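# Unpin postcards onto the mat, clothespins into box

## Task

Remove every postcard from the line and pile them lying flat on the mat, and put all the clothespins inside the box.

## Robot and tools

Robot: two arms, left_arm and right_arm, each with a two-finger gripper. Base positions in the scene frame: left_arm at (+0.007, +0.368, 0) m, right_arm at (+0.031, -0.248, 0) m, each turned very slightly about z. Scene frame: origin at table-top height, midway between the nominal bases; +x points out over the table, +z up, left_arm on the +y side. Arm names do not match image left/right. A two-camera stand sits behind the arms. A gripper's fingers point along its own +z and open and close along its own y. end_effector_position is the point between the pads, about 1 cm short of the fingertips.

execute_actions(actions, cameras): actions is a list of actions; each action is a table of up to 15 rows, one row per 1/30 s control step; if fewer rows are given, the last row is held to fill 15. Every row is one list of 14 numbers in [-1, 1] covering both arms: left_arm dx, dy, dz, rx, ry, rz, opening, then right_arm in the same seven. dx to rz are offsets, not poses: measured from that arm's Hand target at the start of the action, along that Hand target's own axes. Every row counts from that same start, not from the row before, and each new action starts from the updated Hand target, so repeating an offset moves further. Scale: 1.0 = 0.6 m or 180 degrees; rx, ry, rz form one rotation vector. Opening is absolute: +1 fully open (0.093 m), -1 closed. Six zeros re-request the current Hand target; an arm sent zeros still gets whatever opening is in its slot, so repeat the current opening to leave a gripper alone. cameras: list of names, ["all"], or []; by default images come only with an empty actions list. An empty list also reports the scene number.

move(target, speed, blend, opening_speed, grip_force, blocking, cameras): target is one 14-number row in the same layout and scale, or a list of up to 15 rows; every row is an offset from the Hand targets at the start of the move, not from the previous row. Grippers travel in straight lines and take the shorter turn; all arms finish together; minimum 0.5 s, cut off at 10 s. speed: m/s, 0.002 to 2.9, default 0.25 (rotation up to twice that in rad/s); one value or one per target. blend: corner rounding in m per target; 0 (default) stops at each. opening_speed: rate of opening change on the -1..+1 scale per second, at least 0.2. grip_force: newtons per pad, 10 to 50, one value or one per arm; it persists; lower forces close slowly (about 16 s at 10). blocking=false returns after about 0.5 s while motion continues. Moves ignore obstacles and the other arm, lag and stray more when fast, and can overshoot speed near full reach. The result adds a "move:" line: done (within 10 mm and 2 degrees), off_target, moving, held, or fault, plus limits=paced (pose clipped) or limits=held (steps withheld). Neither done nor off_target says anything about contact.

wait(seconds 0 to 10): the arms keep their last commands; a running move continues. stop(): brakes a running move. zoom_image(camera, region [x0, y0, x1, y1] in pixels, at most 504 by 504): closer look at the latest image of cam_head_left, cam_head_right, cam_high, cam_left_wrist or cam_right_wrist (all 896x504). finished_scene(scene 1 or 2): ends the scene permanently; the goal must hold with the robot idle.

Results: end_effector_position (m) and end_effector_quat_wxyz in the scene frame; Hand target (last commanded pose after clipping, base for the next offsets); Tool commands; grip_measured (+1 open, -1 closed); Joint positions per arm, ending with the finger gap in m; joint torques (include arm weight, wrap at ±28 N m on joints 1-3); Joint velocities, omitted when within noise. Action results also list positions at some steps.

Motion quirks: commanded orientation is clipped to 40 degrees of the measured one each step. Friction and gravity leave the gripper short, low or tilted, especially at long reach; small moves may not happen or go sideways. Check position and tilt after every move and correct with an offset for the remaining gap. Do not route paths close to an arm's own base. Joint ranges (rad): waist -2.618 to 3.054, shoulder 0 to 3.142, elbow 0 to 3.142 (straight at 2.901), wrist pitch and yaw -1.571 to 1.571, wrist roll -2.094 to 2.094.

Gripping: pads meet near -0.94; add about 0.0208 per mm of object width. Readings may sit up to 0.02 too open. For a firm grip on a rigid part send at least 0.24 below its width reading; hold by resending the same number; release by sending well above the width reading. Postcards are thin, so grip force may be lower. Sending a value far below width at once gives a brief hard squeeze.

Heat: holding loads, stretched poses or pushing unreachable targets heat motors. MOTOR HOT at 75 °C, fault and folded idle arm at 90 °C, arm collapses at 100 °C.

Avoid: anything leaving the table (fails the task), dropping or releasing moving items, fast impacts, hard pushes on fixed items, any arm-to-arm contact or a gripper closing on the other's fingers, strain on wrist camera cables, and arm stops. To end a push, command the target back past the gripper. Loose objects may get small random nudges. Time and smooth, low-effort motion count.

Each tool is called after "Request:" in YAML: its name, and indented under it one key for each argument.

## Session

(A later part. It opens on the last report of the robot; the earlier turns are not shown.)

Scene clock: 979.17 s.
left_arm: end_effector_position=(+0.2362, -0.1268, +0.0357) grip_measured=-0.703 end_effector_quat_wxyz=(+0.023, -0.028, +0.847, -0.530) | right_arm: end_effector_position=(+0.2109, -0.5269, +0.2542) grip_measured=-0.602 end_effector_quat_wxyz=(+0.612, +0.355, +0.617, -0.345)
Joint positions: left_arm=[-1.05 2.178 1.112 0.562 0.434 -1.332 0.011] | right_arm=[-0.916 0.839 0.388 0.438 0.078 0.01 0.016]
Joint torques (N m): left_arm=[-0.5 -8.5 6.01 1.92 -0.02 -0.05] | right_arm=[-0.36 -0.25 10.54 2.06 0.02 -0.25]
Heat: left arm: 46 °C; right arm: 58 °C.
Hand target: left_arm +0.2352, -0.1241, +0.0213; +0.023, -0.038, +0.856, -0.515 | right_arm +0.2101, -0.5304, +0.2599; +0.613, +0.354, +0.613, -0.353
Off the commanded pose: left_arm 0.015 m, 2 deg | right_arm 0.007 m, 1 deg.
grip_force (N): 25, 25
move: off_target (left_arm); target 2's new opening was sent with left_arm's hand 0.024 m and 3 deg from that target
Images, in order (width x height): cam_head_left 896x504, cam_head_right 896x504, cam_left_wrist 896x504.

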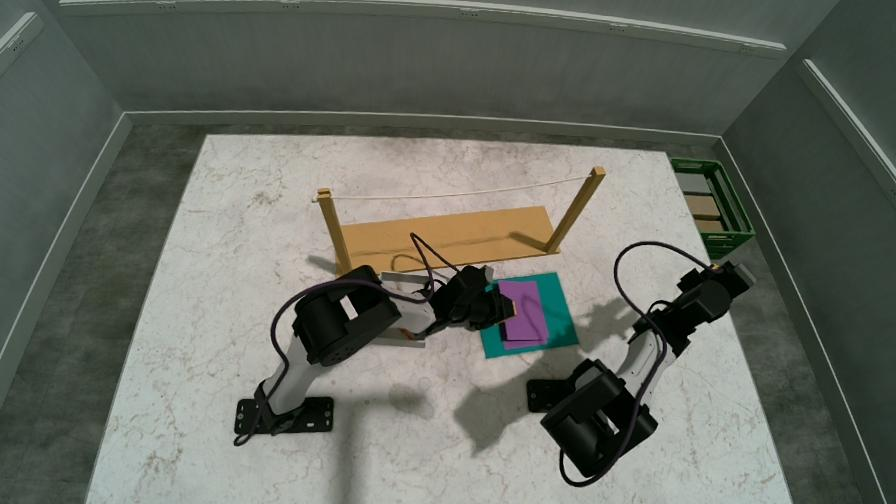

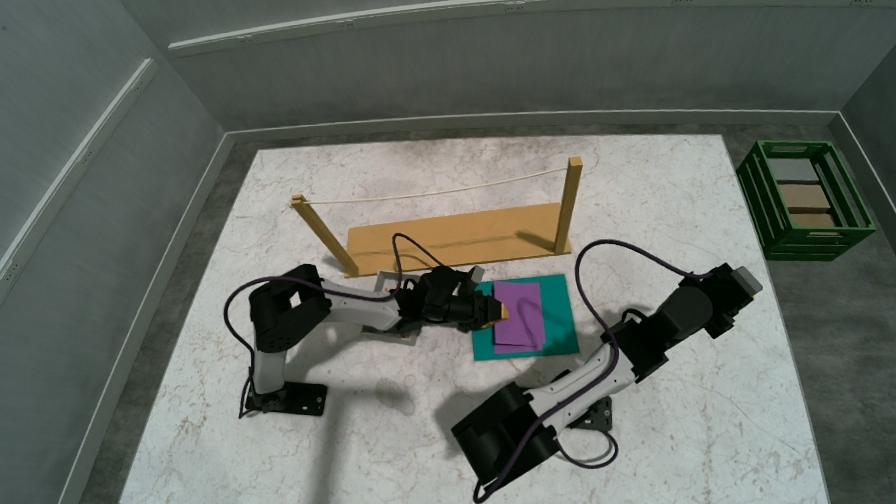

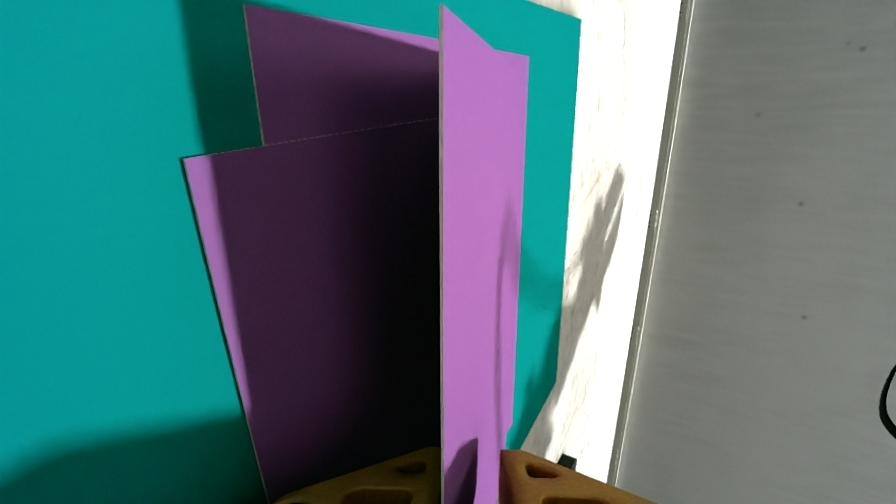

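Request:
move:
  target:
    - [0,0.0067,-0.0342,0,0,0,-0.7,0,0,0,0,0,0,-0.6]
    - [0,0.0368,-0.1125,0,0,0,-0.7,0,0,0,0,0,0,-0.6]
  speed: 0.05
  blend: 0.005
  cameras: ["cam_head_left","cam_head_right","cam_left_wrist"]

Scene clock: 984.17 s.
left_arm: end_effector_position=(+0.2284, -0.0575, +0.0256) grip_measured=-0.703 end_effector_quat_wxyz=(+0.016, -0.045, +0.858, -0.512) | right_arm: end_effector_position=(+0.2109, -0.5269, +0.2543) grip_measured=-0.602 end_effector_quat_wxyz=(+0.612, +0.355, +0.616, -0.345)
Joint positions: left_arm=[-0.969 2.031 0.846 0.616 0.487 -1.3 0.011] | right_arm=[-0.916 0.839 0.388 0.438 0.078 0.01 0.016]
Joint torques (N m): left_arm=[0.42 -10.78 4.89 1.88 0.26 0.13] | right_arm=[-0.4 -0.27 10.5 2.05 0.02 -0.25]
Heat: left arm: 47 °C; right arm: 58 °C.
Hand target: left_arm +0.2289, -0.0544, +0.0333; +0.023, -0.038, +0.856, -0.515 | right_arm +0.2101, -0.5304, +0.2600; +0.613, +0.353, +0.612, -0.353
Off the commanded pose: left_arm 0.008 m, 1 deg | right_arm 0.007 m, 1 deg.
grip_force (N): 25, 25
move: done
Images, in order (width x height): cam_head_left 896x504, cam_head_right 896x504, cam_left_wrist 896x504.

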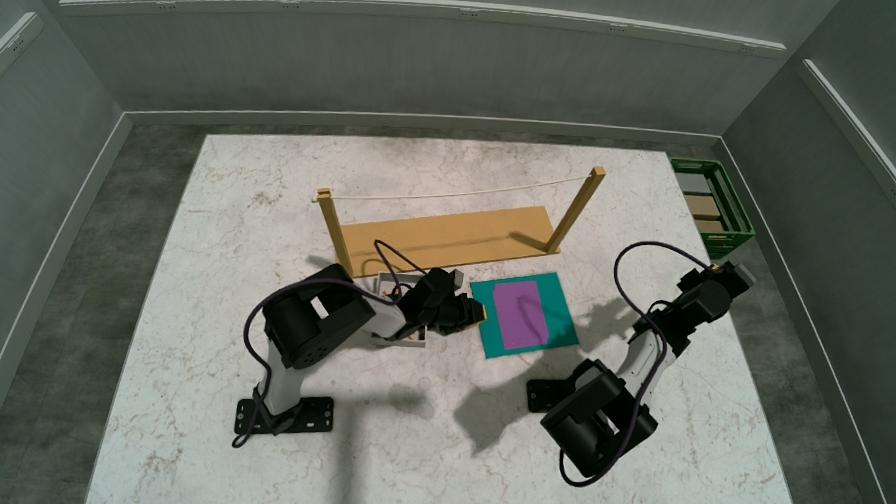

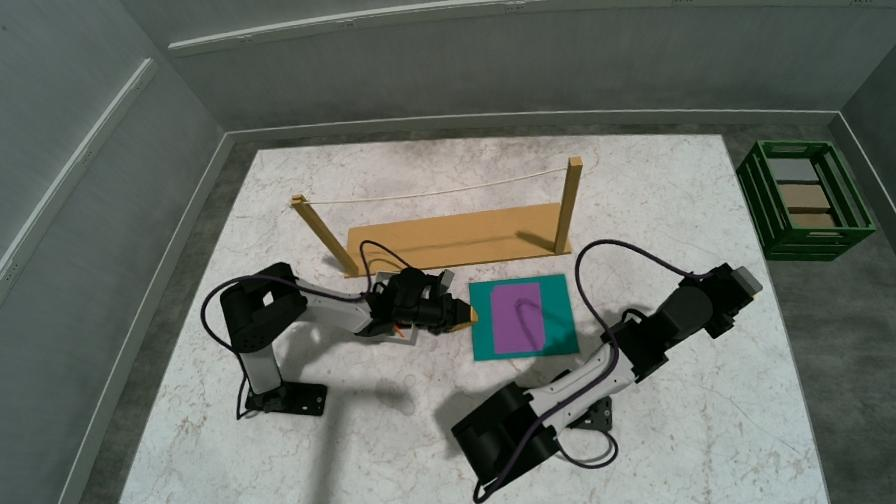

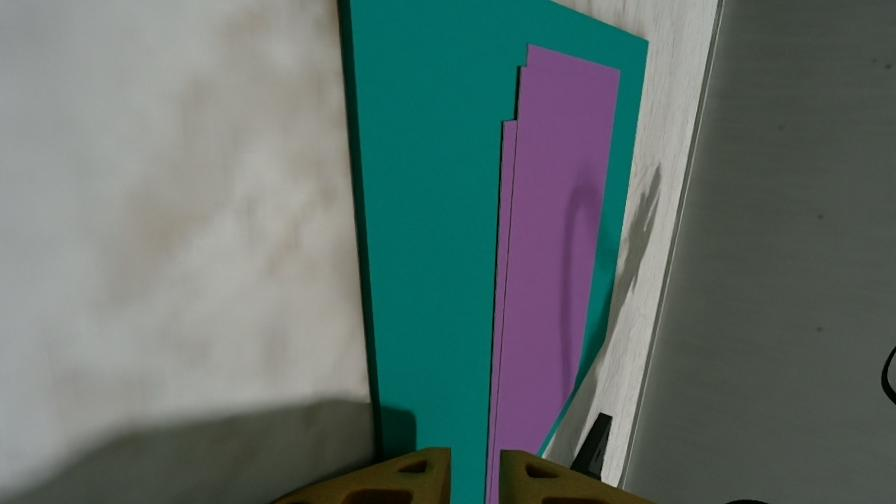

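Request:
move:
  target: [0,-0.213,-0.132,0,0,0,-0.7,0,0,0,0,0,0,-0.6]
  speed: 0.15
  cameras: ["cam_head_left","cam_head_right","cam_left_wrist"]

Scene clock: 987.90 s.
left_arm: end_effector_position=(+0.2263, -0.0443, +0.1685) grip_measured=-0.703 end_effector_quat_wxyz=(+0.015, -0.048, +0.861, -0.506) | right_arm: end_effector_position=(+0.2109, -0.5269, +0.2543) grip_measured=-0.602 end_effector_quat_wxyz=(+0.612, +0.355, +0.616, -0.345)
Joint positions: left_arm=[-0.952 1.637 1.053 -0.005 0.496 -1.289 0.011] | right_arm=[-0.916 0.839 0.388 0.438 0.078 0.01 0.016]
Joint torques (N m): left_arm=[0.32 -8.66 9.69 1.79 0.33 0.15] | right_arm=[-0.39 -0.25 10.5 2.05 0.02 -0.26]
Heat: left arm: 48 °C; right arm: 59 °C.
Hand target: left_arm +0.2280, -0.0443, +0.1834; +0.023, -0.038, +0.856, -0.515 | right_arm +0.2101, -0.5304, +0.2600; +0.613, +0.353, +0.612, -0.353
Off the commanded pose: left_arm 0.015 m, 2 deg | right_arm 0.007 m, 1 deg.
grip_force (N): 25, 25
move: off_target (left_arm)
Images, in order (width x height): cam_head_left 896x504, cam_head_right 896x504, cam_left_wrist 896x504.

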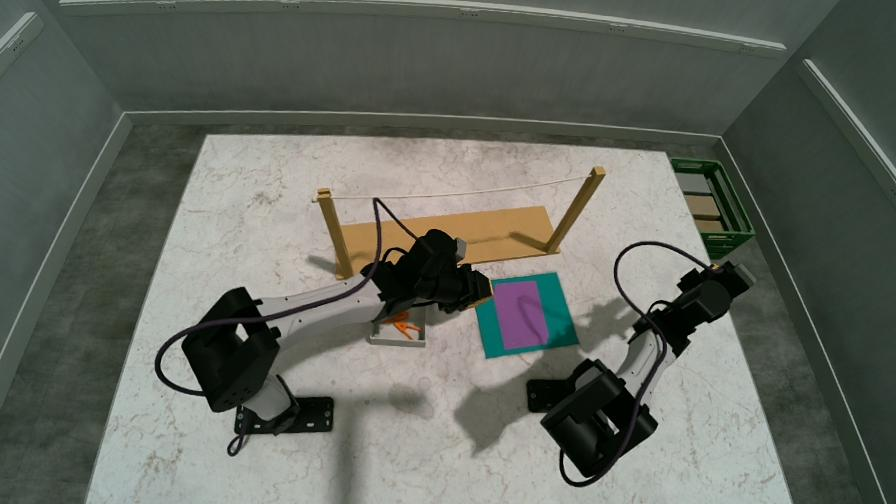

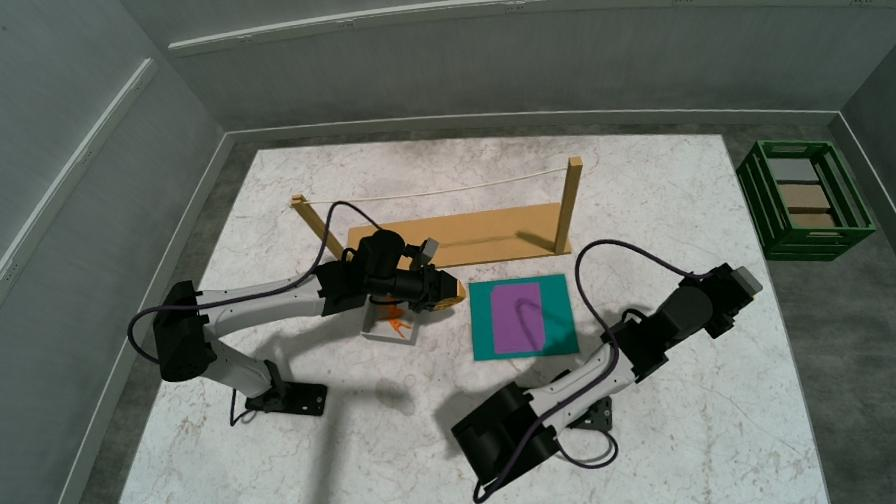

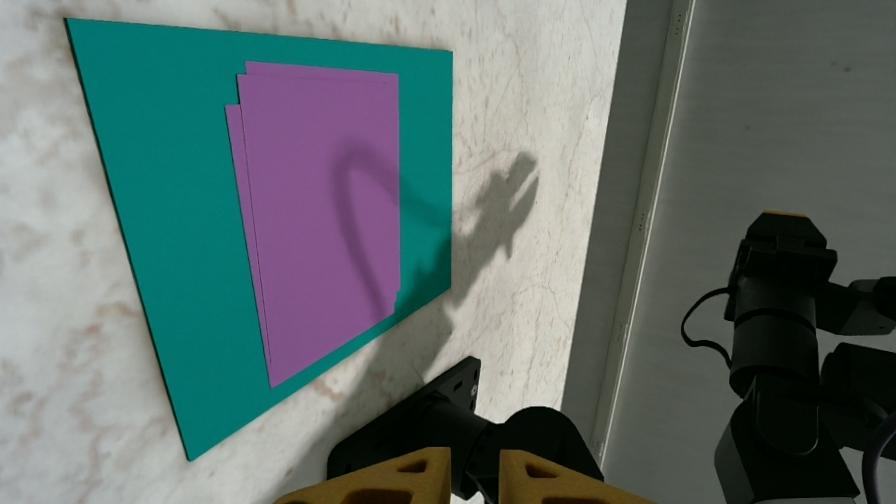

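Request:
execute_actions:
  actions: []
  cameras: ["cam_head_left","cam_head_right"]

Scene clock: 1001.03 s.
left_arm: end_effector_position=(+0.2263, -0.0442, +0.1684) grip_measured=-0.703 end_effector_quat_wxyz=(+0.014, -0.048, +0.861, -0.505) | right_arm: end_effector_position=(+0.2109, -0.5269, +0.2543) grip_measured=-0.602 end_effector_quat_wxyz=(+0.612, +0.355, +0.616, -0.345)
Joint positions: left_arm=[-0.952 1.637 1.053 -0.005 0.496 -1.289 0.011] | right_arm=[-0.916 0.839 0.388 0.438 0.078 0.01 0.016]
Joint velocities: within noise
Joint torques (N m): left_arm=[0.38 -8.69 9.66 1.79 0.34 0.13] | right_arm=[-0.4 -0.25 10.51 2.06 0.03 -0.25]
Heat: left arm: 48 °C; right arm: 59 °C.
Hand target: left_arm +0.2280, -0.0443, +0.1834; +0.023, -0.038, +0.856, -0.515 | right_arm +0.2101, -0.5304, +0.2600; +0.613, +0.353, +0.612, -0.353
Tool commands: left_gripper/opening=-0.7 right_gripper/opening=-0.6
Off the commanded pose: left_arm 0.015 m, 2 deg | right_arm 0.007 m, 1 deg.
grip_force (N): 25, 25
Images, in order (width x height): cam_head_left 896x504, cam_head_right 896x504.

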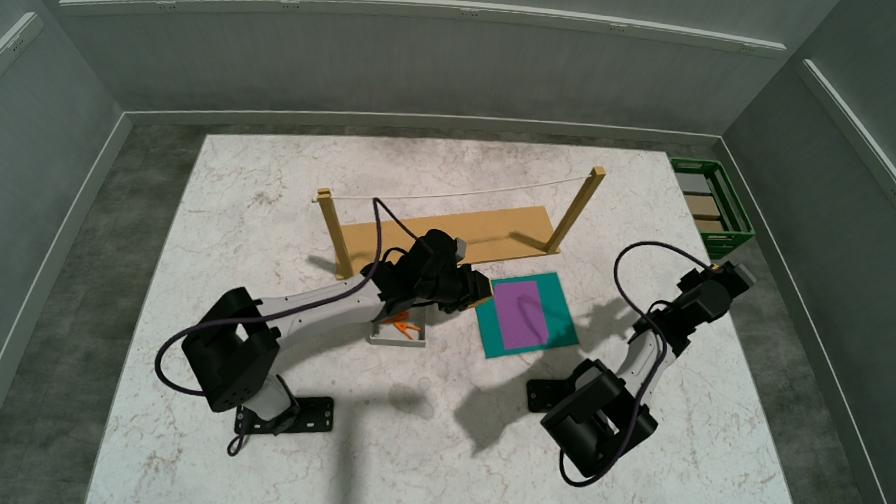

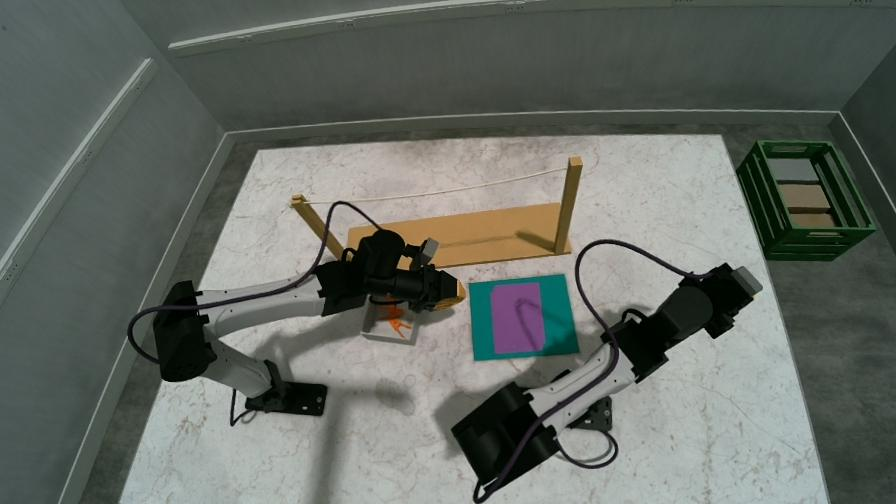

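Request:
finished_scene:
  scene: 1

The scene is finished: the task was done.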